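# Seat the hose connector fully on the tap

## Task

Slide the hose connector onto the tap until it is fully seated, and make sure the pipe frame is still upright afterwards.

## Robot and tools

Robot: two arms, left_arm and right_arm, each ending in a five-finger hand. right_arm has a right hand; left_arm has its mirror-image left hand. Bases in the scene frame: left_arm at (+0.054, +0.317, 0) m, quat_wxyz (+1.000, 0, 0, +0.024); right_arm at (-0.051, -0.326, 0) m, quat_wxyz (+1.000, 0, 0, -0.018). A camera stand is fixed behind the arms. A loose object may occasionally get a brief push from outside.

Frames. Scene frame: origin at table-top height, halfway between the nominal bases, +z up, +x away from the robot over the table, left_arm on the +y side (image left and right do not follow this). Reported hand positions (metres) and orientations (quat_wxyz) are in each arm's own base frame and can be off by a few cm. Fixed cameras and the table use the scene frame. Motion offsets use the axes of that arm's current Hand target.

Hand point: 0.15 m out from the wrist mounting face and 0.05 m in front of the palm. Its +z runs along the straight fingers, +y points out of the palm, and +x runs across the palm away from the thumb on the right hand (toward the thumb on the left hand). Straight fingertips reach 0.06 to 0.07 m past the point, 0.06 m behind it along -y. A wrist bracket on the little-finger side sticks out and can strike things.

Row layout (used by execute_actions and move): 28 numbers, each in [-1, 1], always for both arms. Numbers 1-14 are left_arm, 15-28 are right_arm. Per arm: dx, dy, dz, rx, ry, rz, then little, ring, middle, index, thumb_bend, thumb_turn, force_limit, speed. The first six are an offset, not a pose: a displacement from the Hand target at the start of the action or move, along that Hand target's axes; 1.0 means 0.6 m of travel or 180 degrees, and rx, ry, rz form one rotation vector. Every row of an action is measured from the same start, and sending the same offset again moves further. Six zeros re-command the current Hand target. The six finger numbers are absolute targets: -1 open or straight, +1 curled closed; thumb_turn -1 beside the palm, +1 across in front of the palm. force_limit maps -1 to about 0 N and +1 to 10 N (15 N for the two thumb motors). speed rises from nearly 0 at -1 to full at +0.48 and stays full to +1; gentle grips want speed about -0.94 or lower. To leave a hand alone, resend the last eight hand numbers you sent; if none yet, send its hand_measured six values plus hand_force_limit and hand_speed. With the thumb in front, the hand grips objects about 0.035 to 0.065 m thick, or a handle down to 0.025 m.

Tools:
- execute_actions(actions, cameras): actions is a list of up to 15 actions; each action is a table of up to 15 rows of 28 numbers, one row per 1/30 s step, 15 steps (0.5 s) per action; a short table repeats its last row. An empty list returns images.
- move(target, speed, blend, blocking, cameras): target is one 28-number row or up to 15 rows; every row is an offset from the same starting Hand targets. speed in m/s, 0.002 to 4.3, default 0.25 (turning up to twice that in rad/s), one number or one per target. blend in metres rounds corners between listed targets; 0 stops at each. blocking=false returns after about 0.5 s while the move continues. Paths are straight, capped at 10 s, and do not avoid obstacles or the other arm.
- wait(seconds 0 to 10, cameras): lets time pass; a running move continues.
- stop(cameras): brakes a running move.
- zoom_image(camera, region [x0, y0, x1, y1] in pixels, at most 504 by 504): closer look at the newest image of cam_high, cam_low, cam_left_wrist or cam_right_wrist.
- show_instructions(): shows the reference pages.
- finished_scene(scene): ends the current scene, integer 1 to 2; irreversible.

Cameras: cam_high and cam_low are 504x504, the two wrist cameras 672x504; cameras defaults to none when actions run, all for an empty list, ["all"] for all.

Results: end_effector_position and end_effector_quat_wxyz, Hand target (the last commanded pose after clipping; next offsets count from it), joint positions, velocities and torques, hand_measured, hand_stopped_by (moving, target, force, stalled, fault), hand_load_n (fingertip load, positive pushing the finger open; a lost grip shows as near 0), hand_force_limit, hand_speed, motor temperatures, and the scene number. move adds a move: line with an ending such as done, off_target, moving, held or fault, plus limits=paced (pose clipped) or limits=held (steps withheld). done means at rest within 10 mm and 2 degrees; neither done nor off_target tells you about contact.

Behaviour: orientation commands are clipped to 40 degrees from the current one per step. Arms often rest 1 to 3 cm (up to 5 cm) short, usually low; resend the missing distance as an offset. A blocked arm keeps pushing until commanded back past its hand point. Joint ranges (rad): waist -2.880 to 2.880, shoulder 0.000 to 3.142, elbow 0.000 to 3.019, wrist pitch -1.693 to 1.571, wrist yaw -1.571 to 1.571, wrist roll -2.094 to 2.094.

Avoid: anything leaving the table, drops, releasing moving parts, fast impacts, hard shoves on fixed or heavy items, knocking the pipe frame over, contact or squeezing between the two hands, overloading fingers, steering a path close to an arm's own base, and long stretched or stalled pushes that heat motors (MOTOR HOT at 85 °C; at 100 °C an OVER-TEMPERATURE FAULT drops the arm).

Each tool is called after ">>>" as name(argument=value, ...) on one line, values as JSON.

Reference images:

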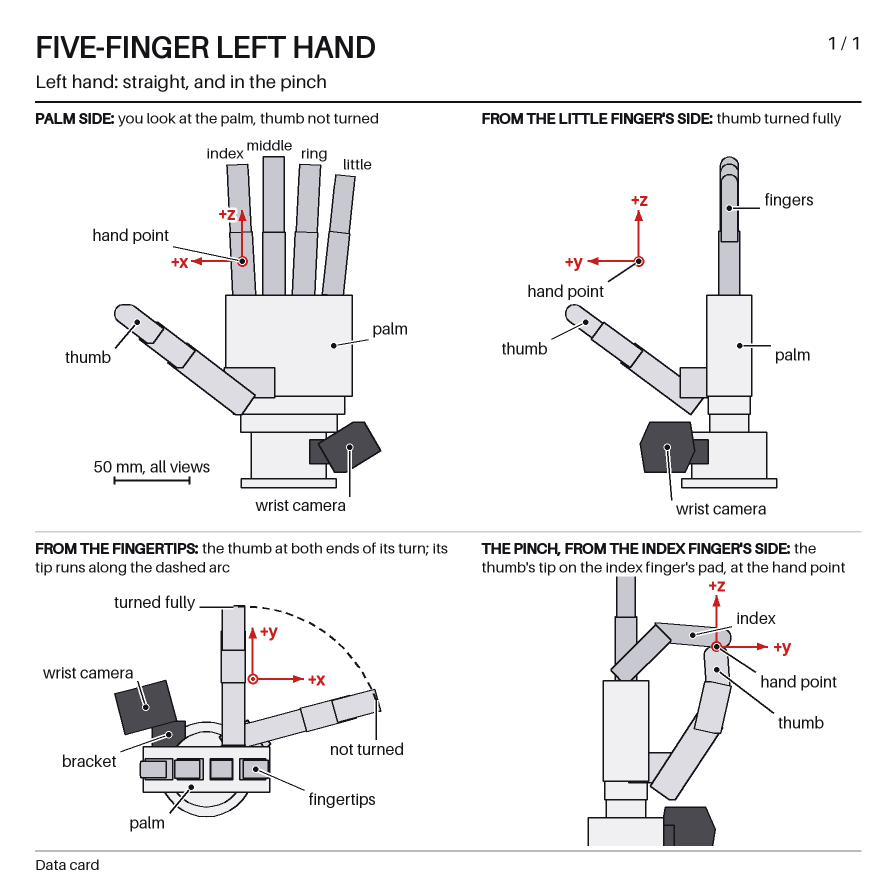

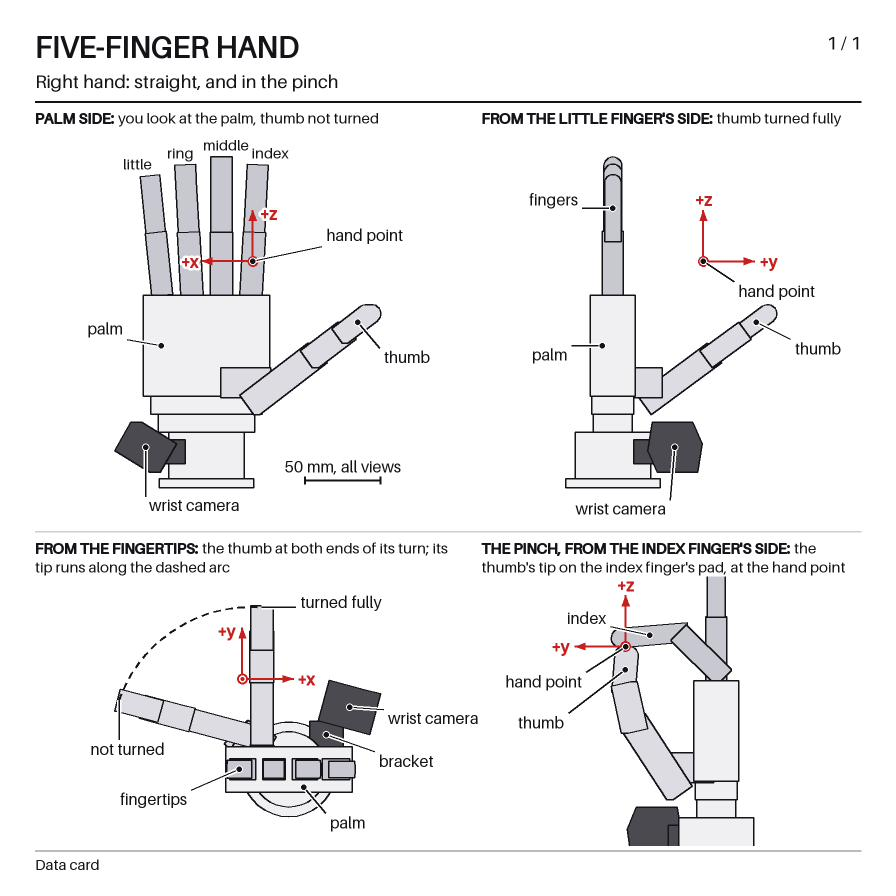

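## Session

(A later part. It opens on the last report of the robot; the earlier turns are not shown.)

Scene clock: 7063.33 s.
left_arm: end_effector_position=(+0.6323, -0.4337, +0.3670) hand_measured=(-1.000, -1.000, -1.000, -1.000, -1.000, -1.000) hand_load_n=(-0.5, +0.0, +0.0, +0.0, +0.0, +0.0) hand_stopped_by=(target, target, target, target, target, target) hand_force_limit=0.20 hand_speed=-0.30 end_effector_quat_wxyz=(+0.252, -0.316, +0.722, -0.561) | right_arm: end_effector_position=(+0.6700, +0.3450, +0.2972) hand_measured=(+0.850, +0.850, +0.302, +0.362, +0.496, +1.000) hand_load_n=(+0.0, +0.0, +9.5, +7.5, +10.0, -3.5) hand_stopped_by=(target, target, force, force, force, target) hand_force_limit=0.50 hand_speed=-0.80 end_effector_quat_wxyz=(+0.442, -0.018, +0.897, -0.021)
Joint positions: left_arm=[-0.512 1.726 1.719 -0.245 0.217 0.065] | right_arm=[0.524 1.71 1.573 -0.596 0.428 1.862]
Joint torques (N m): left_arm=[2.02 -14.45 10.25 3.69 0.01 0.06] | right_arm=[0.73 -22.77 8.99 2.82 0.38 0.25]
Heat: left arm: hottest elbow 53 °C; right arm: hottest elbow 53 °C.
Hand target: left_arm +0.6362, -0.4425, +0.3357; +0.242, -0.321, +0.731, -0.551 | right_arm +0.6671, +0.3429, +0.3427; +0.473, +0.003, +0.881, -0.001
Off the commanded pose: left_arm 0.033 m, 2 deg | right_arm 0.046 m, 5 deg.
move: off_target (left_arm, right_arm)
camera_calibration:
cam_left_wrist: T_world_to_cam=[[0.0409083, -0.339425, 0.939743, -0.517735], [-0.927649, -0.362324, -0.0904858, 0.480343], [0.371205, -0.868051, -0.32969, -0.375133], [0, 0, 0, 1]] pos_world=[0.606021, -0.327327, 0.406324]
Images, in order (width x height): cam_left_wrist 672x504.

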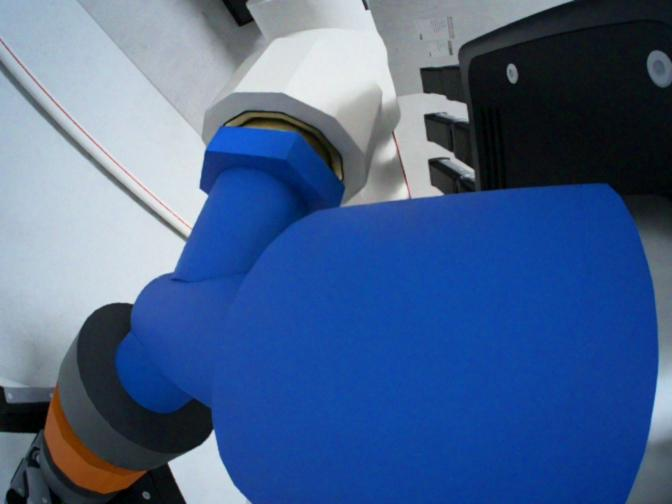

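>>> move(target=[[0,-0.04,-0.02,0,0,0, -1,-1,-1,-1,-1,-1,0.2,-0.3, 0,0,0,0,0,0, 0.85,0.85,0.74,0.74,0.9,1,0.5,-0.8],[0.0,-0.01,-0.045,0,0,0, -1,-1,-1,-1,-1,-1,0.2,-0.3, 0,0,0,0,0,0, 0.85,0.85,0.74,0.74,0.9,1,0.5,-0.8]], speed=0.1, cameras=["cam_left_wrist"])

Scene clock: 7071.60 s.
left_arm: end_effector_position=(+0.6195, -0.4276, +0.3692) hand_measured=(-1.000, -1.000, -1.000, -1.000, -1.000, -1.000) hand_load_n=(+0.0, +0.0, +0.0, -0.5, +0.0, -0.5) hand_stopped_by=(target, target, target, target, target, target) hand_force_limit=0.20 hand_speed=-0.30 end_effector_quat_wxyz=(+0.249, -0.316, +0.724, -0.560) | right_arm: end_effector_position=(+0.6700, +0.3450, +0.2972) hand_measured=(+0.850, +0.850, +0.302, +0.362, +0.496, +1.000) hand_load_n=(+0.0, +0.0, +9.0, +7.0, +10.0, -3.5) hand_stopped_by=(target, target, force, force, force, target) hand_force_limit=0.50 hand_speed=-0.80 end_effector_quat_wxyz=(+0.442, -0.018, +0.897, -0.021)
Joint positions: left_arm=[-0.512 1.69 1.681 -0.248 0.222 0.065] | right_arm=[0.524 1.71 1.573 -0.596 0.428 1.862]
Joint torques (N m): left_arm=[2.73 -16.09 9.35 3.08 0.18 0.09] | right_arm=[0.67 -22.65 8.98 2.84 0.37 0.25]
Heat: left arm: hottest elbow 53 °C; right arm: hottest elbow 53 °C.
Hand target: left_arm +0.6183, -0.4261, +0.3491; +0.242, -0.321, +0.731, -0.551 | right_arm +0.6671, +0.3429, +0.3427; +0.473, +0.003, +0.881, -0.001
Off the commanded pose: left_arm 0.020 m, 2 deg | right_arm 0.046 m, 5 deg.
move: off_target (left_arm, right_arm)
camera_calibration:
cam_left_wrist: T_world_to_cam=[[0.0441468, -0.341035, 0.939013, -0.51972], [-0.929849, -0.357702, -0.086196, 0.47264], [0.365283, -0.869335, -0.332903, -0.35999], [0, 0, 0, 1]] pos_world=[0.593926, -0.32113, 0.408922]
Images, in order (width x height): cam_left_wrist 672x504.

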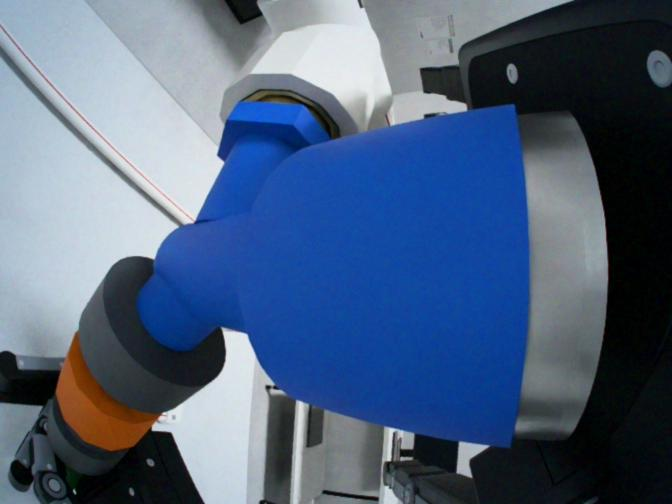

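>>> move(target=[[0,-0.02,-0.02,0,0,0, -1,-1,-1,-1,-1,-1,0.2,-0.3, 0,0,0,0,0,0, 0.85,0.85,0.74,0.74,0.9,1,0.5,-0.8],[0.0,0.03,-0.035,0,0,0, -1,-1,-1,-1,-1,-1,0.2,-0.3, 0,0,0,0,0,0, 0.85,0.85,0.74,0.74,0.9,1,0.5,-0.8]], speed=0.1, cameras=["cam_left_wrist"])

Scene clock: 7083.80 s.
left_arm: end_effector_position=(+0.5978, -0.4169, +0.3750) hand_measured=(-1.000, -1.000, -1.000, -1.000, -1.000, -1.000) hand_load_n=(+0.0, +0.0, +0.0, +0.0, -0.5, +0.0) hand_stopped_by=(target, target, target, target, target, target) hand_force_limit=0.20 hand_speed=-0.30 end_effector_quat_wxyz=(+0.254, -0.307, +0.717, -0.573) | right_arm: end_effector_position=(+0.6700, +0.3450, +0.2972) hand_measured=(+0.850, +0.850, +0.302, +0.362, +0.496, +1.000) hand_load_n=(+0.0, +0.5, +9.0, +7.0, +10.0, -3.5) hand_stopped_by=(target, target, force, force, force, target) hand_force_limit=0.50 hand_speed=-0.80 end_effector_quat_wxyz=(+0.442, -0.018, +0.897, -0.021)
Joint positions: left_arm=[-0.511 1.616 1.581 -0.188 0.232 0.065] | right_arm=[0.524 1.71 1.573 -0.596 0.428 1.862]
Joint torques (N m): left_arm=[3.49 -14.04 8.38 2.48 0.15 0.11] | right_arm=[0.79 -22.83 8.96 2.8 0.37 0.24]
Heat: left arm: hottest elbow 52 °C; right arm: hottest elbow 53 °C.
Hand target: left_arm +0.5998, -0.4092, +0.3375; +0.242, -0.321, +0.731, -0.551 | right_arm +0.6671, +0.3429, +0.3427; +0.473, +0.003, +0.881, -0.001
Off the commanded pose: left_arm 0.038 m, 4 deg | right_arm 0.046 m, 5 deg.
move: off_target (left_arm, right_arm)
camera_calibration:
cam_left_wrist: T_world_to_cam=[[0.0140811, -0.323528, 0.946114, -0.497893], [-0.930235, -0.351241, -0.106264, 0.467316], [0.366693, -0.878612, -0.305903, -0.355678], [0, 0, 0, 1]] pos_world=[0.57215, -0.309445, 0.411919]
Images, in order (width x height): cam_left_wrist 672x504.

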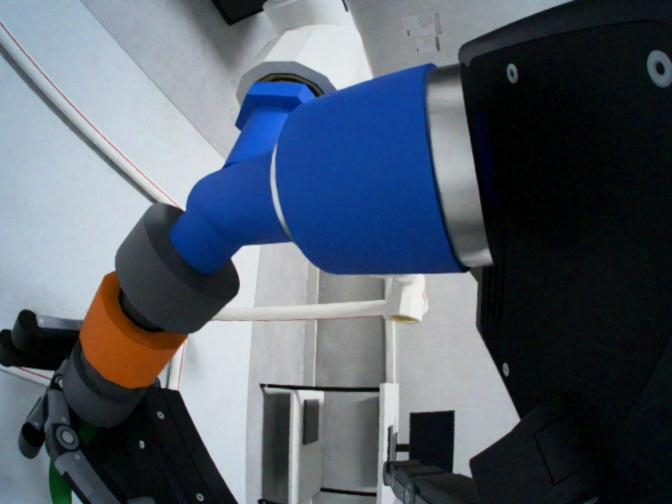

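>>> move(target=[[-0.01,-0.03,0.02,0,0,0, -1,-1,-1,-1,-1,-1,0.2,-0.3, 0,0,0,0,0,0, 0.85,0.85,0.74,0.74,0.9,1,0.5,-0.8],[-0.015,0.02,0.045,0,0,0, -1,-1,-1,-1,-1,-1,0.2,-0.3, 0,0,0,0,0,0, 0.85,0.85,0.74,0.74,0.9,1,0.5,-0.8]], speed=0.1, cameras=["cam_left_wrist"])

Scene clock: 7092.87 s.
left_arm: end_effector_position=(+0.6082, -0.4193, +0.3741) hand_measured=(-1.000, -1.000, -1.000, -1.000, -1.000, -1.000) hand_load_n=(+0.0, +0.0, +0.0, +0.0, +0.0, -0.5) hand_stopped_by=(target, target, target, target, target, target) hand_force_limit=0.20 hand_speed=-0.30 end_effector_quat_wxyz=(+0.257, -0.304, +0.712, -0.578) | right_arm: end_effector_position=(+0.6700, +0.3450, +0.2972) hand_measured=(+0.850, +0.850, +0.302, +0.362, +0.496, +1.000) hand_load_n=(+0.0, +0.0, +9.0, +7.0, +10.0, -3.5) hand_stopped_by=(target, target, force, force, force, target) hand_force_limit=0.50 hand_speed=-0.80 end_effector_quat_wxyz=(+0.442, -0.018, +0.897, -0.021)
Joint positions: left_arm=[-0.505 1.638 1.596 -0.163 0.239 0.065] | right_arm=[0.524 1.71 1.573 -0.596 0.428 1.862]
Joint torques (N m): left_arm=[3.55 -11.05 9.61 2.84 0.11 0.12] | right_arm=[0.79 -22.65 8.92 2.76 0.38 0.24]
Heat: left arm: hottest elbow 51 °C; right arm: hottest elbow 53 °C.
Hand target: left_arm +0.6226, -0.4179, +0.3187; +0.242, -0.321, +0.731, -0.551 | right_arm +0.6671, +0.3429, +0.3427; +0.473, +0.003, +0.881, -0.001
Off the commanded pose: left_arm 0.057 m, 5 deg | right_arm 0.046 m, 5 deg.
move: off_target (left_arm, right_arm)
camera_calibration:
cam_left_wrist: T_world_to_cam=[[0.000280763, -0.314402, 0.94929, -0.486961], [-0.928954, -0.351504, -0.116142, 0.478767], [0.370194, -0.881815, -0.292164, -0.370528], [0, 0, 0, 1]] pos_world=[0.582057, -0.31155, 0.409617]
Images, in order (width x height): cam_left_wrist 672x504.

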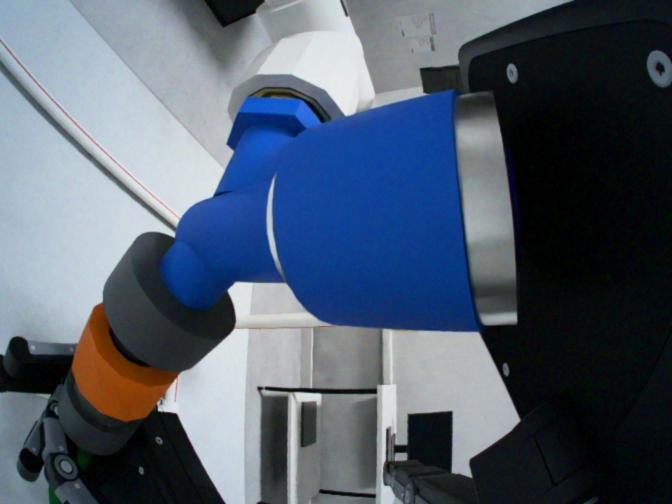

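>>> move(target=[[0.013,0.06,-0.018,0,0,0, -1,-1,-1,-1,-1,-1,0.2,-0.3, -0.03,0.003,0.015,0,0,0, 0.85,0.85,0.74,0.74,0.9,1,0.5,-0.8],[0.027,0.114,-0.036,0,0,0, -1,-1,-1,-1,-1,-1,0.2,-0.3, -0.1,0.005,0.033,0,0,0, 0.85,0.85,0.74,0.74,0.9,1,0.5,-0.8]], speed=0.1, blend=0.02, cameras=["cam_left_wrist","cam_high"])

>>> zoom_image(camera="cam_left_wrist", region=[0, 200, 260, 460])

Scene clock: 7120.80 s.
left_arm: end_effector_position=(+0.5830, -0.4025, +0.3676) hand_measured=(-1.000, -1.000, -1.000, -1.000, -1.000, -1.000) hand_load_n=(+0.0, +0.5, +0.0, +0.0, +0.0, +0.0) hand_stopped_by=(target, target, target, target, target, target) hand_force_limit=0.20 hand_speed=-0.30 end_effector_quat_wxyz=(+0.288, -0.283, +0.683, -0.608) | right_arm: end_effector_position=(+0.6837, +0.3464, +0.2920) hand_measured=(+0.850, +0.850, +0.302, +0.362, +0.496, +1.000) hand_load_n=(+0.0, +0.0, +9.0, +7.0, +10.0, -3.5) hand_stopped_by=(target, target, force, force, force, target) hand_force_limit=0.50 hand_speed=-0.80 end_effector_quat_wxyz=(+0.417, -0.023, +0.908, -0.027)
Joint positions: left_arm=[-0.505 1.538 1.389 0.052 0.229 0.072] | right_arm=[0.512 1.763 1.664 -0.689 0.409 1.861]
Joint torques (N m): left_arm=[2.55 -7.88 5.3 0.75 0.04 0.02] | right_arm=[0.67 -20.07 8.43 1.94 0.09 -0.02]
Heat: left arm: hottest elbow 50 °C; right arm: hottest elbow 53 °C.
Hand target: left_arm +0.5779, -0.3998, +0.2646; +0.243, -0.319, +0.732, -0.551 (last step not sent: back at the drive's target) | right_arm +0.6819, +0.3475, +0.2979; +0.421, -0.023, +0.906, -0.025 (not the last commanded pose)
Off the commanded pose: left_arm 0.109 m, 11 deg | right_arm 0.096 m, 8 deg.
move: held (left_arm, right_arm; a check stopped the path); blend cut to 0.0186 m at target 1; limits=held
pose unreachable (left arm): on one or more control steps of this call, first in action 0 (counted from 0), this arm could not follow its commanded pose, so it was not sent that pose on those steps. On the call's last step it was still not sent that pose. It may still have moved: this result reports where it is.
cause: moving toward the commanded pose would bring a part of the arm too close to another arm (a part of this arm just beyond joint 6 (wrist roll) and a part of the right arm just beyond its joint 4 (wrist pitch), along the way the arms are being sent, or toward where that arm still pushes).
pose unreachable (right arm): on one or more control steps of this call, first in action 0 (counted from 0), this arm could not follow its commanded pose, so it was not sent that pose on those steps. It may still have moved: this result reports where it is.
cause: moving toward the commanded pose would bring a part of the arm too close to another arm (a part of this arm just beyond joint 4 (wrist pitch) and a part of the left arm just beyond its joint 6 (wrist roll), where that arm would come to rest).
camera_calibration:
cam_left_wrist: T_world_to_cam=[[-0.0932512, -0.270821, 0.958103, -0.406642], [-0.910309, -0.36659, -0.192221, 0.471469], [0.403288, -0.890095, -0.212346, -0.400258], [0, 0, 0, 1]] pos_world=[0.552682, -0.293559, 0.395238]
Images, in order (width x height): cam_high 504x504, cam_left_wrist 672x504.

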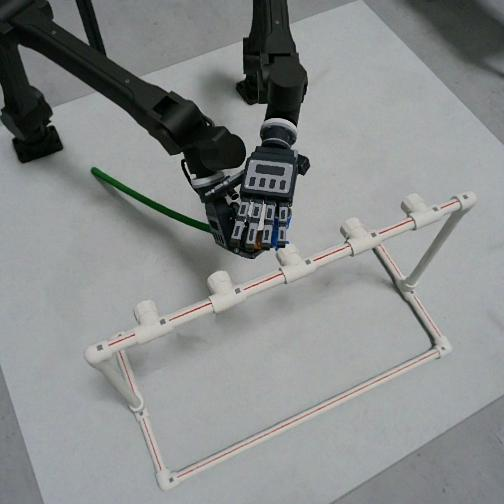

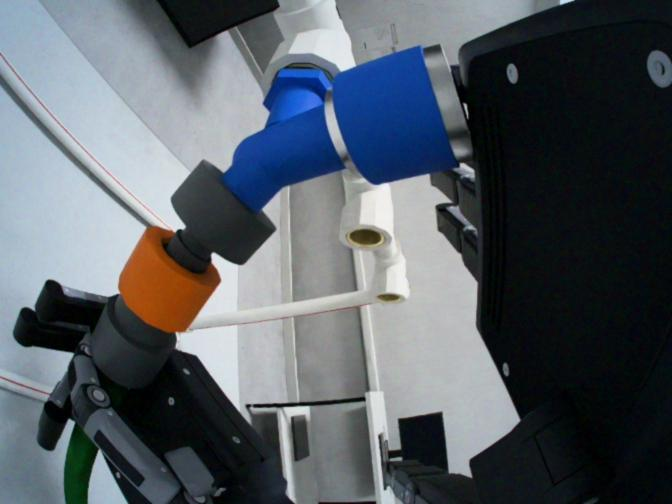

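Scaled by 1.938 from the camera's 672x504 image, which has a finer 960x720 frame.

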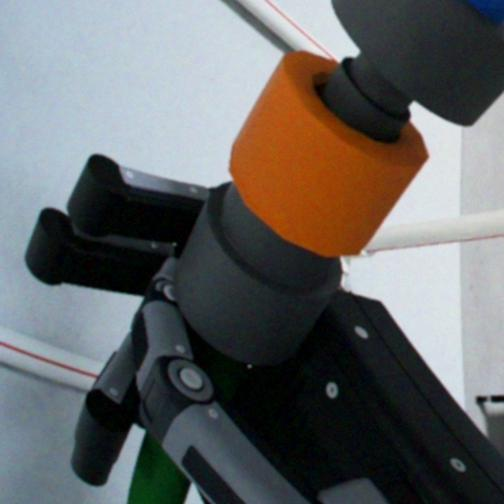

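>>> move(target=[-0.0065,-0.2925,-0.038,0,0,0, -1,-1,-1,-1,-1,-1,0.2,-0.3, -0.068,-0.005,-0.036,0,0,0, 0.85,0.85,0.74,0.74,0.9,1,0.5,-0.8], speed=0.1, cameras=["cam_left_wrist","cam_high"])

Scene clock: 7303.83 s.
left_arm: end_effector_position=(+0.5831, -0.4023, +0.3672) hand_measured=(-1.000, -1.000, -1.000, -1.000, -1.000, -1.000) hand_load_n=(+0.0, +0.0, +0.0, +0.0, +0.0, -0.5) hand_stopped_by=(target, target, target, target, target, target) hand_force_limit=0.20 hand_speed=-0.30 end_effector_quat_wxyz=(+0.289, -0.282, +0.684, -0.607) | right_arm: end_effector_position=(+0.6837, +0.3464, +0.2920) hand_measured=(+0.850, +0.850, +0.302, +0.362, +0.496, +1.000) hand_load_n=(+0.0, +0.5, +9.0, +7.0, +10.5, -3.5) hand_stopped_by=(target, target, force, force, force, target) hand_force_limit=0.50 hand_speed=-0.80 end_effector_quat_wxyz=(+0.417, -0.023, +0.908, -0.027)
Joint positions: left_arm=[-0.505 1.538 1.388 0.052 0.229 0.076] | right_arm=[0.512 1.763 1.664 -0.689 0.409 1.861]
Joint torques (N m): left_arm=[2.67 -7.94 5.31 0.75 0.07 0.04] | right_arm=[0.67 -19.78 9.68 1.43 0.07 -0.03]
Motor temperatures (°C): left_arm=[25 33 42 25 25 23] | right_arm=[23 39 50 24 25 25]
Heat: left arm: hottest elbow 42 °C; right arm: hottest elbow 50 °C.
Hand target: left_arm +0.5778, -0.3997, +0.2645; +0.243, -0.319, +0.732, -0.550 (last step not sent: back at the drive's target) | right_arm +0.6831, +0.3475, +0.3033; +0.421, -0.023, +0.906, -0.025 (not the last commanded pose)
Off the commanded pose: left_arm 0.075 m, 11 deg | right_arm 0.052 m, 1 deg.
held back during your reply time or a wait (left arm), on 79 control steps: a part of the arm was too close to another arm, or the arm's last command would have brought one too close.
move: held (left_arm; a check stopped the path), off_target (right_arm; braked when a check withheld steps of left_arm); limits=held
pose unreachable (left arm): on one or more control steps of this call, first in action 0 (counted from 0), this arm could not follow its commanded pose, so it was not sent that pose on those steps. On the call's last step it was still not sent that pose. It may still have moved: this result reports where it is.
cause: moving toward the commanded pose would bring a part of the arm too close to another arm (a part of this arm just beyond joint 6 (wrist roll) and a part of the right arm just beyond its joint 4 (wrist pitch), 23 mm apart when this arm was first held).
camera_calibration:
cam_left_wrist: T_world_to_cam=[[-0.095765, -0.273981, 0.956955, -0.405601], [-0.909962, -0.365593, -0.195733, 0.473068], [0.403483, -0.889537, -0.214301, -0.3994], [0, 0, 0, 1]] pos_world=[0.552783, -0.293458, 0.395145]
Images, in order (width x height): cam_high 504x504, cam_left_wrist 672x504.

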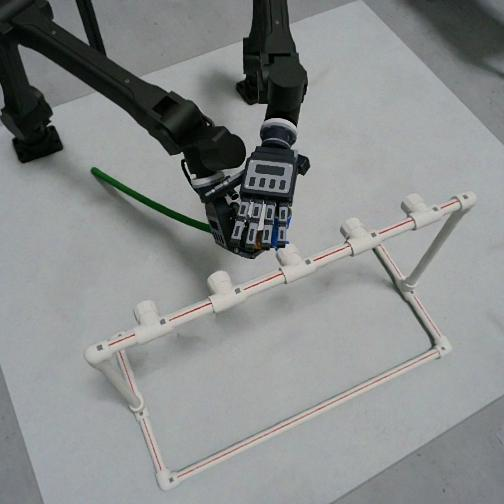

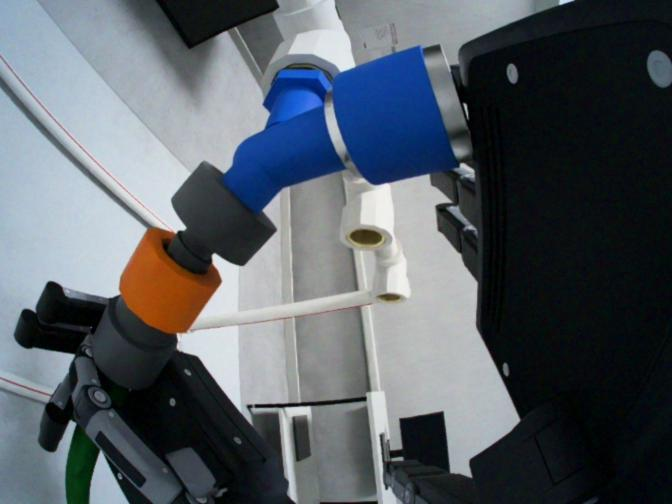

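>>> execute_actions(actions=[[[0,-0.2,0,0,0,0, -1,-1,-1,-1,-1,-1,0.2,-0.3, 0,0,0,0,0,0, 0.85,0.85,0.74,0.74,0.9,1,0.5,-0.8]]], cameras=["cam_left_wrist"])

Scene clock: 7311.40 s.
left_arm: end_effector_position=(+0.5831, -0.4023, +0.3672) hand_measured=(-1.000, -1.000, -1.000, -1.000, -1.000, -1.000) hand_load_n=(+0.0, +0.0, +0.0, +0.0, +0.0, +0.0) hand_stopped_by=(target, target, target, target, target, target) hand_force_limit=0.20 hand_speed=-0.30 end_effector_quat_wxyz=(+0.289, -0.282, +0.684, -0.607) | right_arm: end_effector_position=(+0.6837, +0.3464, +0.2920) hand_measured=(+0.850, +0.850, +0.302, +0.362, +0.496, +1.000) hand_load_n=(+0.0, +0.0, +9.0, +7.0, +10.0, -3.5) hand_stopped_by=(target, target, force, force, force, target) hand_force_limit=0.50 hand_speed=-0.80 end_effector_quat_wxyz=(+0.417, -0.023, +0.908, -0.027)
Joint positions: left_arm=[-0.505 1.538 1.388 0.052 0.229 0.076] | right_arm=[0.512 1.763 1.664 -0.689 0.409 1.861]
Joint torques (N m): left_arm=[2.67 -7.94 5.31 0.75 0.07 0.04] | right_arm=[0.62 -19.84 9.72 1.42 0.07 -0.03]
Heat: left arm: hottest elbow 42 °C; right arm: hottest elbow 50 °C.
Hand target: left_arm +0.5778, -0.3997, +0.2645; +0.243, -0.319, +0.732, -0.550 (last step not sent: back at the drive's target) | right_arm +0.6831, +0.3475, +0.3033; +0.421, -0.023, +0.906, -0.025
Off the commanded pose: left_arm 0.030 m, 11 deg | right_arm 0.011 m, 1 deg.
held back during your reply time (left arm), on 59 control steps: a part of the arm was too close to another arm, or the arm's last command would have brought one too close.
pose unreachable (left arm): on one or more control steps of this call, first in action 0 (counted from 0), this arm could not follow its commanded pose, so it was not sent that pose on those steps. On the call's last step it was still not sent that pose. It may still have moved: this result reports where it is.
cause: moving toward the commanded pose would bring a part of the arm too close to another arm (a part of this arm just beyond joint 6 (wrist roll) and a part of the right arm just beyond its joint 4 (wrist pitch), 23 mm apart when this arm was first held).
camera_calibration:
cam_left_wrist: T_world_to_cam=[[-0.095765, -0.273981, 0.956955, -0.405601], [-0.909962, -0.365593, -0.195733, 0.473068], [0.403483, -0.889537, -0.214301, -0.3994], [0, 0, 0, 1]] pos_world=[0.552783, -0.293458, 0.395145]
Images, in order (width x height): cam_left_wrist 672x504.

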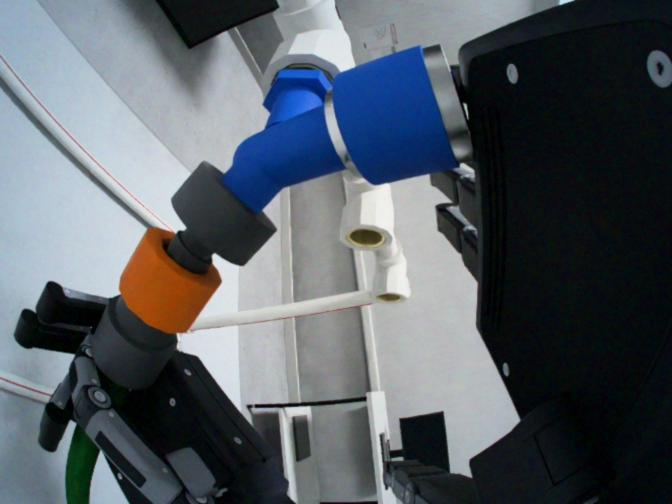

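>>> execute_actions(actions=[[[-0.108,-0.233,-0.124,0,0,0, -1,-1,-1,-1,-1,-1,0.2,-0.3, 0,0,0,0,0,0, 0.85,0.85,0.74,0.74,0.9,1,0.5,-0.8]]], cameras=["cam_left_wrist"])

Scene clock: 7321.60 s.
left_arm: end_effector_position=(+0.5831, -0.4023, +0.3672) hand_measured=(-1.000, -1.000, -1.000, -1.000, -1.000, -1.000) hand_load_n=(+0.0, +0.0, +0.0, +0.0, +0.0, +0.0) hand_stopped_by=(target, target, target, target, target, target) hand_force_limit=0.20 hand_speed=-0.30 end_effector_quat_wxyz=(+0.289, -0.282, +0.684, -0.607) | right_arm: end_effector_position=(+0.6837, +0.3464, +0.2920) hand_measured=(+0.850, +0.850, +0.302, +0.362, +0.496, +1.000) hand_load_n=(+0.0, +0.0, +9.0, +7.0, +10.0, -3.5) hand_stopped_by=(target, target, force, force, force, target) hand_force_limit=0.50 hand_speed=-0.80 end_effector_quat_wxyz=(+0.417, -0.023, +0.908, -0.027)
Joint positions: left_arm=[-0.505 1.538 1.388 0.052 0.229 0.076] | right_arm=[0.512 1.763 1.664 -0.689 0.409 1.861]
Joint torques (N m): left_arm=[2.61 -7.88 5.31 0.75 0.07 0.04] | right_arm=[0.62 -19.84 9.72 1.4 0.07 -0.03]
Heat: left arm: hottest elbow 42 °C; right arm: hottest elbow 50 °C.
Hand target: left_arm +0.5778, -0.3997, +0.2645; +0.243, -0.319, +0.732, -0.550 (last step not sent: back at the drive's target) | right_arm +0.6831, +0.3475, +0.3033; +0.421, -0.023, +0.906, -0.025
Off the commanded pose: left_arm 0.090 m, 11 deg | right_arm 0.011 m, 1 deg.
held back during your reply time (left arm), on 59 control steps: a part of the arm was too close to another arm, or the arm's last command would have brought one too close.
pose unreachable (left arm): on one or more control steps of this call, first in action 0 (counted from 0), this arm could not follow its commanded pose, so it was not sent that pose on those steps. On the call's last step it was still not sent that pose. It may still have moved: this result reports where it is.
cause: moving toward the commanded pose would bring a part of the arm too close to another arm (a part of this arm just beyond joint 6 (wrist roll) and a part of the right arm just beyond its joint 4 (wrist pitch), 32 mm apart when this arm was first held).
camera_calibration:
cam_left_wrist: T_world_to_cam=[[-0.095765, -0.273981, 0.956955, -0.405601], [-0.909962, -0.365593, -0.195733, 0.473068], [0.403483, -0.889537, -0.214301, -0.3994], [0, 0, 0, 1]] pos_world=[0.552783, -0.293458, 0.395145]
Images, in order (width x height): cam_left_wrist 672x504.

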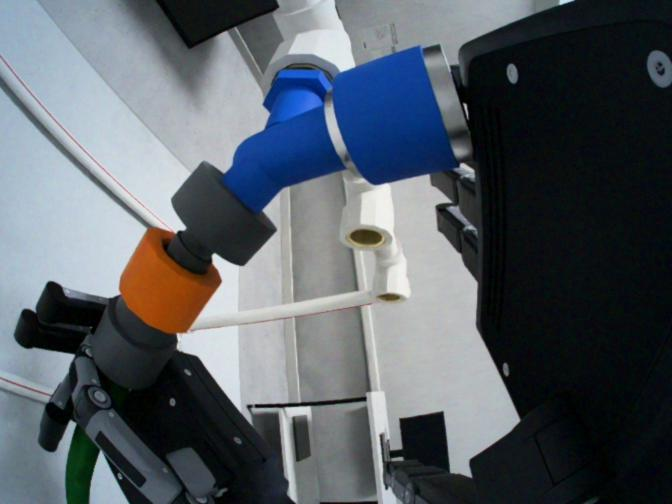

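>>> execute_actions(actions=[[[0,0,0,0,0,0, -1,-1,-1,-1,-1,-1,0.2,-0.3, 0,0,-0.006,-0.04,0,0, 0.85,0.85,0.74,0.74,0.9,1,0.5,-0.8]],[[0,0,0,0,0,0, -1,-1,-1,-1,-1,-1,0.2,-0.3, 0,0,-0.006,-0.04,0,0, 0.85,0.85,0.74,0.74,0.9,1,0.5,-0.8]]], cameras=["cam_left_wrist"])

Scene clock: 7331.57 s.
left_arm: end_effector_position=(+0.5831, -0.4023, +0.3672) hand_measured=(-1.000, -1.000, -1.000, -1.000, -1.000, -1.000) hand_load_n=(+0.0, +0.0, +0.0, +0.0, +0.0, -0.5) hand_stopped_by=(target, target, target, target, target, target) hand_force_limit=0.20 hand_speed=-0.30 end_effector_quat_wxyz=(+0.289, -0.282, +0.684, -0.607) | right_arm: end_effector_position=(+0.6745, +0.3537, +0.2894) hand_measured=(+0.850, +0.850, +0.302, +0.362, +0.496, +1.000) hand_load_n=(+0.0, +0.5, +9.0, +7.0, +10.0, -3.0) hand_stopped_by=(target, target, force, force, force, target) hand_force_limit=0.50 hand_speed=-0.80 end_effector_quat_wxyz=(+0.397, -0.075, +0.911, +0.086)
Joint positions: left_arm=[-0.505 1.538 1.388 0.052 0.229 0.076] | right_arm=[0.444 1.737 1.602 -0.604 0.109 1.801]
Joint torques (N m): left_arm=[2.61 -7.94 5.31 0.75 0.07 0.04] | right_arm=[-0.21 -20.54 8.55 2.78 -0.15 -0.15]
Heat: left arm: hottest elbow 42 °C; right arm: hottest elbow 50 °C.
Hand target: left_arm +0.5778, -0.3997, +0.2645; +0.243, -0.319, +0.732, -0.550 (last step not sent: back at the drive's target) | right_arm +0.6776, +0.3473, +0.3081; +0.415, -0.076, +0.902, +0.089
Off the commanded pose: left_arm 0.103 m, 11 deg | right_arm 0.020 m, 2 deg.
held back during your reply time (left arm), on 59 control steps: a part of the arm was too close to another arm, or the arm's last command would have brought one too close.
pose unreachable (left arm): on one or more control steps of this call, first in action 0 (counted from 0), this arm could not follow its commanded pose, so it was not sent that pose on those steps. On the call's last step it was still not sent that pose. It may still have moved: this result reports where it is.
cause: moving toward the commanded pose would bring a part of the arm too close to another arm (a part of this arm just beyond joint 6 (wrist roll) and a part of the right arm just beyond its joint 4 (wrist pitch), 23 mm apart when this arm was first held).
camera_calibration:
cam_left_wrist: T_world_to_cam=[[-0.095765, -0.273981, 0.956955, -0.405601], [-0.909962, -0.365593, -0.195733, 0.473068], [0.403483, -0.889537, -0.214301, -0.3994], [0, 0, 0, 1]] pos_world=[0.552783, -0.293458, 0.395145]
Images, in order (width x height): cam_left_wrist 672x504.

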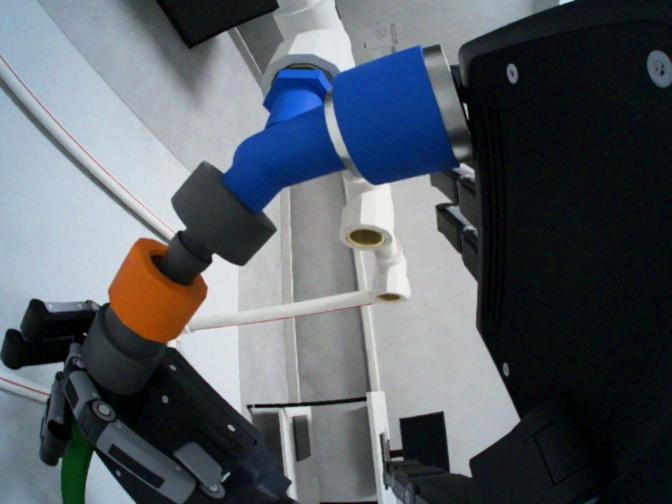

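>>> execute_actions(actions=[[[-0.02,-0.2,-0.04,0,0,0, -1,-1,-1,-1,-1,-1,0.2,-0.3, -0.04,-0.01,-0.006,0,0,0, 0.85,0.85,0.74,0.74,0.9,1,0.5,-0.8]]], cameras=["cam_left_wrist"])

Scene clock: 7342.90 s.
left_arm: end_effector_position=(+0.5831, -0.4023, +0.3672) hand_measured=(-1.000, -1.000, -1.000, -1.000, -1.000, -1.000) hand_load_n=(+0.0, +0.0, +0.0, +0.0, +0.0, -0.5) hand_stopped_by=(target, target, target, target, target, target) hand_force_limit=0.20 hand_speed=-0.30 end_effector_quat_wxyz=(+0.289, -0.282, +0.684, -0.607) | right_arm: end_effector_position=(+0.6733, +0.3508, +0.2902) hand_measured=(+0.850, +0.850, +0.302, +0.362, +0.496, +1.000) hand_load_n=(+0.0, +0.0, +9.0, +7.0, +10.0, -3.5) hand_stopped_by=(target, target, force, force, force, target) hand_force_limit=0.50 hand_speed=-0.80 end_effector_quat_wxyz=(+0.390, -0.085, +0.913, +0.086)
Joint positions: left_arm=[-0.505 1.538 1.388 0.052 0.229 0.076] | right_arm=[0.436 1.737 1.613 -0.629 0.092 1.78]
Joint torques (N m): left_arm=[2.73 -7.94 5.31 0.73 0.07 0.04] | right_arm=[-0.91 -19.14 13.72 1.72 -0.07 -0.07]
Heat: left arm: hottest elbow 42 °C; right arm: hottest elbow 50 °C.
Hand target: left_arm +0.5778, -0.3997, +0.2645; +0.243, -0.319, +0.732, -0.550 (last step not sent: back at the drive's target) | right_arm +0.6916, +0.3422, +0.3280; +0.415, -0.076, +0.902, +0.089
Off the commanded pose: left_arm 0.022 m, 11 deg | right_arm 0.043 m, 3 deg.
held back during your reply time (left arm), on 59 control steps: a part of the arm was too close to another arm, or the arm's last command would have brought one too close.
pose unreachable (left arm): on one or more control steps of this call, first in action 0 (counted from 0), this arm could not follow its commanded pose, so it was not sent that pose on those steps. On the call's last step it was still not sent that pose. It may still have moved: this result reports where it is.
cause: moving toward the commanded pose would bring a part of the arm too close to another arm (a part of this arm just beyond joint 6 (wrist roll) and a part of the right arm just beyond its joint 4 (wrist pitch), 22 mm apart when this arm was first held).
camera_calibration:
cam_left_wrist: T_world_to_cam=[[-0.095765, -0.273981, 0.956955, -0.405601], [-0.909962, -0.365593, -0.195733, 0.473068], [0.403483, -0.889537, -0.214301, -0.3994], [0, 0, 0, 1]] pos_world=[0.552783, -0.293458, 0.395145]
Images, in order (width x height): cam_left_wrist 672x504.

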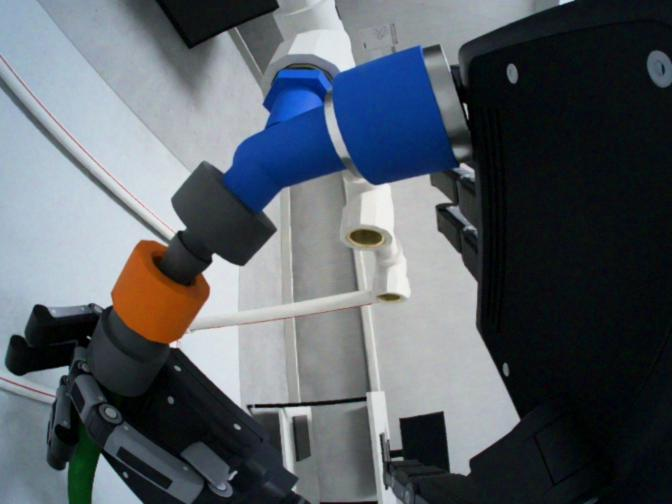

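>>> execute_actions(actions=[[[0,-0.17,0.06,0,0,0, -1,-1,-1,-1,-1,-1,0.2,-0.3, 0,0,0,0,0,0, 0.85,0.85,0.74,0.74,0.9,1,0.5,-0.8]]], cameras=["cam_left_wrist","cam_high"])

Scene clock: 7350.97 s.
left_arm: end_effector_position=(+0.5831, -0.4023, +0.3672) hand_measured=(-1.000, -1.000, -1.000, -1.000, -1.000, -1.000) hand_load_n=(+0.0, +0.0, +0.0, +0.0, +0.0, -0.5) hand_stopped_by=(target, target, target, target, target, target) hand_force_limit=0.20 hand_speed=-0.30 end_effector_quat_wxyz=(+0.289, -0.282, +0.684, -0.607) | right_arm: end_effector_position=(+0.6733, +0.3508, +0.2902) hand_measured=(+0.850, +0.850, +0.302, +0.362, +0.496, +1.000) hand_load_n=(+0.0, +0.0, +9.0, +7.0, +10.0, -3.5) hand_stopped_by=(target, target, force, force, force, target) hand_force_limit=0.50 hand_speed=-0.80 end_effector_quat_wxyz=(+0.390, -0.085, +0.913, +0.086)
Joint positions: left_arm=[-0.505 1.538 1.388 0.052 0.229 0.076] | right_arm=[0.436 1.737 1.613 -0.629 0.092 1.78]
Joint torques (N m): left_arm=[2.67 -7.94 5.29 0.73 0.07 0.04] | right_arm=[-0.79 -19.72 13.08 1.76 -0.04 -0.07]
Heat: left arm: hottest elbow 42 °C; right arm: hottest elbow 51 °C.
Hand target: left_arm +0.5778, -0.3997, +0.2645; +0.243, -0.319, +0.732, -0.550 (last step not sent: back at the drive's target) | right_arm +0.6892, +0.3412, +0.3279; +0.415, -0.076, +0.902, +0.089 (last step not sent: back at the drive's target)
Off the commanded pose: left_arm 0.059 m, 11 deg | right_arm 0.043 m, 3 deg.
held back during your reply time (left arm), on 59 control steps: a part of the arm was too close to another arm, or the arm's last command would have brought one too close.
pose unreachable (left arm): on one or more control steps of this call, first in action 0 (counted from 0), this arm could not follow its commanded pose, so it was not sent that pose on those steps. On the call's last step it was still not sent that pose. It may still have moved: this result reports where it is.
cause: moving toward the commanded pose would bring a part of the arm too close to another arm (a part of this arm just beyond joint 6 (wrist roll) and a part of the right arm just beyond its joint 4 (wrist pitch), where that arm would come to rest).
pose unreachable (right arm): on one or more control steps of this call, first in action 0 (counted from 0), this arm could not follow its commanded pose, so it was not sent that pose on those steps. It may still have moved: this result reports where it is.
cause: moving toward the commanded pose would bring a part of the arm too close to another arm (a part of this arm just beyond joint 4 (wrist pitch) and a part of the left arm just beyond its joint 6 (wrist roll), along the way the arms are being sent, or toward where that arm still pushes).
camera_calibration:
cam_left_wrist: T_world_to_cam=[[-0.095765, -0.273981, 0.956955, -0.405601], [-0.909962, -0.365593, -0.195733, 0.473068], [0.403483, -0.889537, -0.214301, -0.3994], [0, 0, 0, 1]] pos_world=[0.552783, -0.293458, 0.395145]
Images, in order (width x height): cam_high 504x504, cam_left_wrist 672x504.

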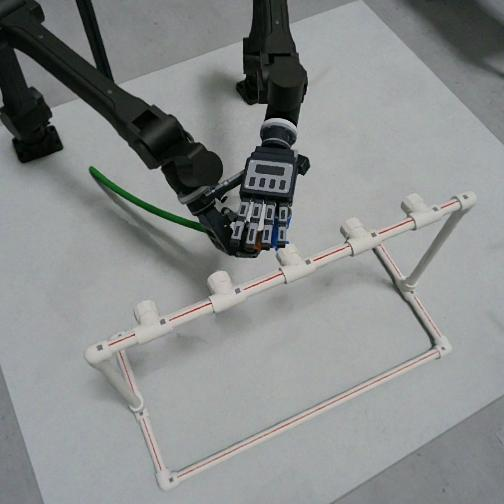

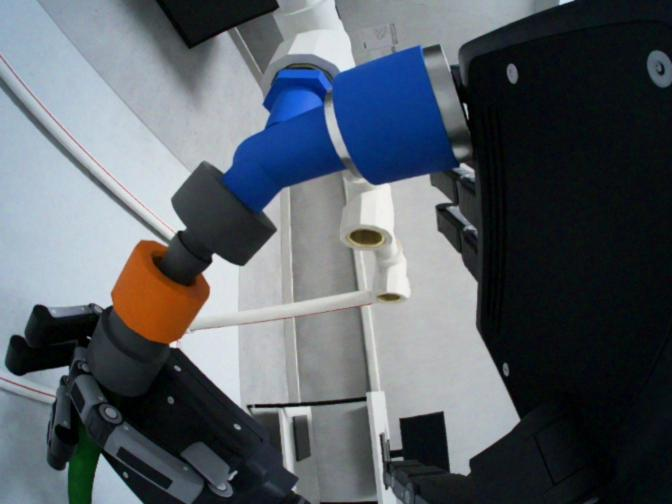

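>>> execute_actions(actions=[[[0,-0.36,-0.08,0,0,0, -1,-1,-1,-1,-1,-1,0.2,-0.3, 0,0,0,0,0,0, 0.85,0.85,0.74,0.74,0.9,1,0.5,-0.8]]], cameras=["cam_left_wrist"])

Scene clock: 7366.83 s.
left_arm: end_effector_position=(+0.5831, -0.4023, +0.3672) hand_measured=(-1.000, -1.000, -1.000, -1.000, -1.000, -1.000) hand_load_n=(+0.0, +0.0, +0.0, +0.0, +0.0, -0.5) hand_stopped_by=(target, target, target, target, target, target) hand_force_limit=0.20 hand_speed=-0.30 end_effector_quat_wxyz=(+0.289, -0.282, +0.684, -0.607) | right_arm: end_effector_position=(+0.6733, +0.3508, +0.2902) hand_measured=(+0.850, +0.850, +0.302, +0.362, +0.496, +1.000) hand_load_n=(+0.5, +0.0, +9.0, +7.0, +10.0, -3.5) hand_stopped_by=(target, target, force, force, force, target) hand_force_limit=0.50 hand_speed=-0.80 end_effector_quat_wxyz=(+0.390, -0.085, +0.913, +0.086)
Joint positions: left_arm=[-0.505 1.538 1.388 0.052 0.229 0.076] | right_arm=[0.436 1.737 1.613 -0.629 0.092 1.78]
Joint torques (N m): left_arm=[2.61 -8 5.31 0.76 0.07 0.03] | right_arm=[-1.03 -19.72 13 1.69 -0.04 -0.07]
Heat: left arm: hottest elbow 41 °C; right arm: hottest elbow 51 °C.
Hand target: left_arm +0.5778, -0.3997, +0.2645; +0.243, -0.319, +0.732, -0.550 (last step not sent: back at the drive's target) | right_arm +0.6892, +0.3412, +0.3279; +0.415, -0.076, +0.902, +0.089
Off the commanded pose: left_arm 0.118 m, 11 deg | right_arm 0.042 m, 3 deg.
held back during your reply time (left arm), on 59 control steps: a part of the arm was too close to another arm, or the arm's last command would have brought one too close.
pose unreachable (left arm): on one or more control steps of this call, first in action 0 (counted from 0), this arm could not follow its commanded pose, so it was not sent that pose on those steps. On the call's last step it was still not sent that pose. It may still have moved: this result reports where it is.
cause: moving toward the commanded pose would bring a part of the arm too close to another arm (a part of this arm just beyond joint 6 (wrist roll) and a part of the right arm just beyond its joint 4 (wrist pitch), 22 mm apart when this arm was first held).
camera_calibration:
cam_left_wrist: T_world_to_cam=[[-0.095765, -0.273981, 0.956955, -0.405601], [-0.909962, -0.365593, -0.195733, 0.473068], [0.403483, -0.889537, -0.214301, -0.3994], [0, 0, 0, 1]] pos_world=[0.552783, -0.293458, 0.395145]
Images, in order (width x height): cam_left_wrist 672x504.

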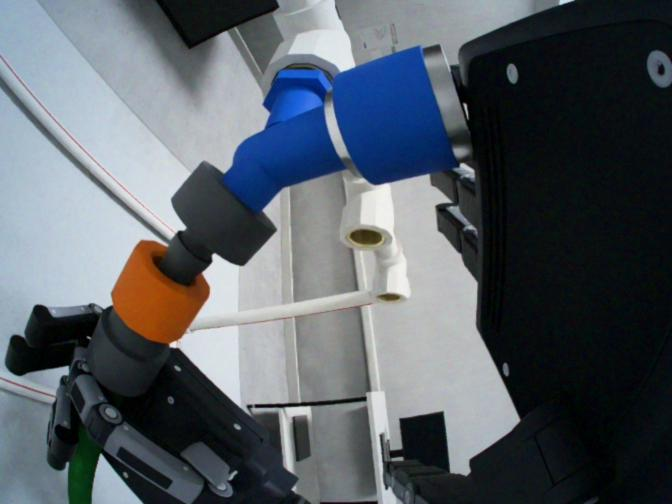

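>>> execute_actions(actions=[[[0,0,0,0,0,0, -1,-1,-1,-1,-1,-1,0.2,-0.3, 0.01,0,0.006,0,-0.03,0, 0.85,0.85,0.74,0.74,0.9,1,0.5,-0.8]],[[0,0,0,0,0,0, -1,-1,-1,-1,-1,-1,0.2,-0.3, 0.01,0,0.006,0,-0.03,0, 0.85,0.85,0.74,0.74,0.9,1,0.5,-0.8]]], cameras=["cam_left_wrist"])

Scene clock: 7385.37 s.
left_arm: end_effector_position=(+0.5831, -0.4023, +0.3672) hand_measured=(-1.000, -1.000, -1.000, -1.000, -1.000, -1.000) hand_load_n=(+0.5, +0.0, +0.0, +0.0, +0.0, +0.0) hand_stopped_by=(target, target, target, target, target, target) hand_force_limit=0.20 hand_speed=-0.30 end_effector_quat_wxyz=(+0.289, -0.282, +0.684, -0.607) | right_arm: end_effector_position=(+0.6825, +0.3513, +0.2874) hand_measured=(+0.850, +0.850, +0.302, +0.362, +0.496, +1.000) hand_load_n=(+0.0, +0.0, +8.5, +7.0, +10.0, -3.5) hand_stopped_by=(target, target, force, force, force, target) hand_force_limit=0.50 hand_speed=-0.80 end_effector_quat_wxyz=(+0.475, -0.080, +0.871, +0.093)
Joint positions: left_arm=[-0.505 1.538 1.388 0.052 0.229 0.076] | right_arm=[0.44 1.717 1.463 -0.312 0.131 1.756]
Joint torques (N m): left_arm=[2.67 -7.94 5.31 0.75 0.07 0.03] | right_arm=[-0.26 -20.54 8.73 3.06 0.32 0.04]
Heat: left arm: hottest elbow 41 °C; right arm: hottest elbow 52 °C.
Hand target: left_arm +0.5778, -0.3998, +0.2645; +0.243, -0.319, +0.732, -0.550 (last step not sent: back at the drive's target) | right_arm +0.6874, +0.3423, +0.3141; +0.499, -0.067, +0.859, +0.096
Off the commanded pose: left_arm 0.103 m, 11 deg | right_arm 0.029 m, 3 deg.
held back during your reply time (left arm), on 59 control steps: a part of the arm was too close to another arm, or the arm's last command would have brought one too close.
pose unreachable (left arm): on one or more control steps of this call, first in action 0 (counted from 0), this arm could not follow its commanded pose, so it was not sent that pose on those steps. On the call's last step it was still not sent that pose. It may still have moved: this result reports where it is.
cause: moving toward the commanded pose would bring a part of the arm too close to another arm (a part of this arm just beyond joint 6 (wrist roll) and a part of the right arm just beyond its joint 4 (wrist pitch), 22 mm apart when this arm was first held).
camera_calibration:
cam_left_wrist: T_world_to_cam=[[-0.095765, -0.273981, 0.956955, -0.405601], [-0.909962, -0.365593, -0.195733, 0.473068], [0.403483, -0.889537, -0.214301, -0.3994], [0, 0, 0, 1]] pos_world=[0.552783, -0.293458, 0.395145]
Images, in order (width x height): cam_left_wrist 672x504.

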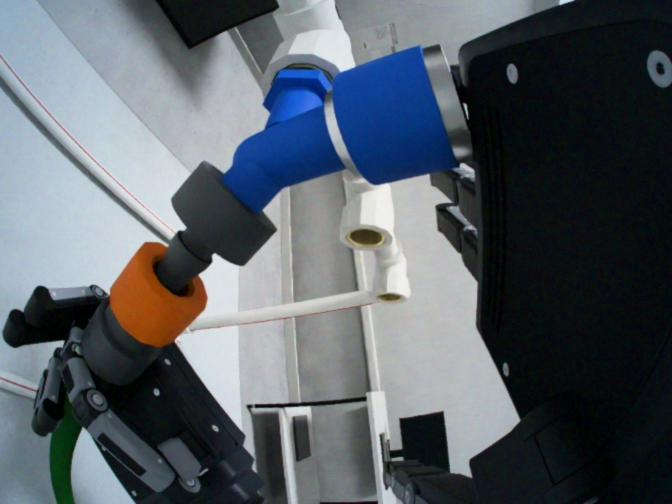

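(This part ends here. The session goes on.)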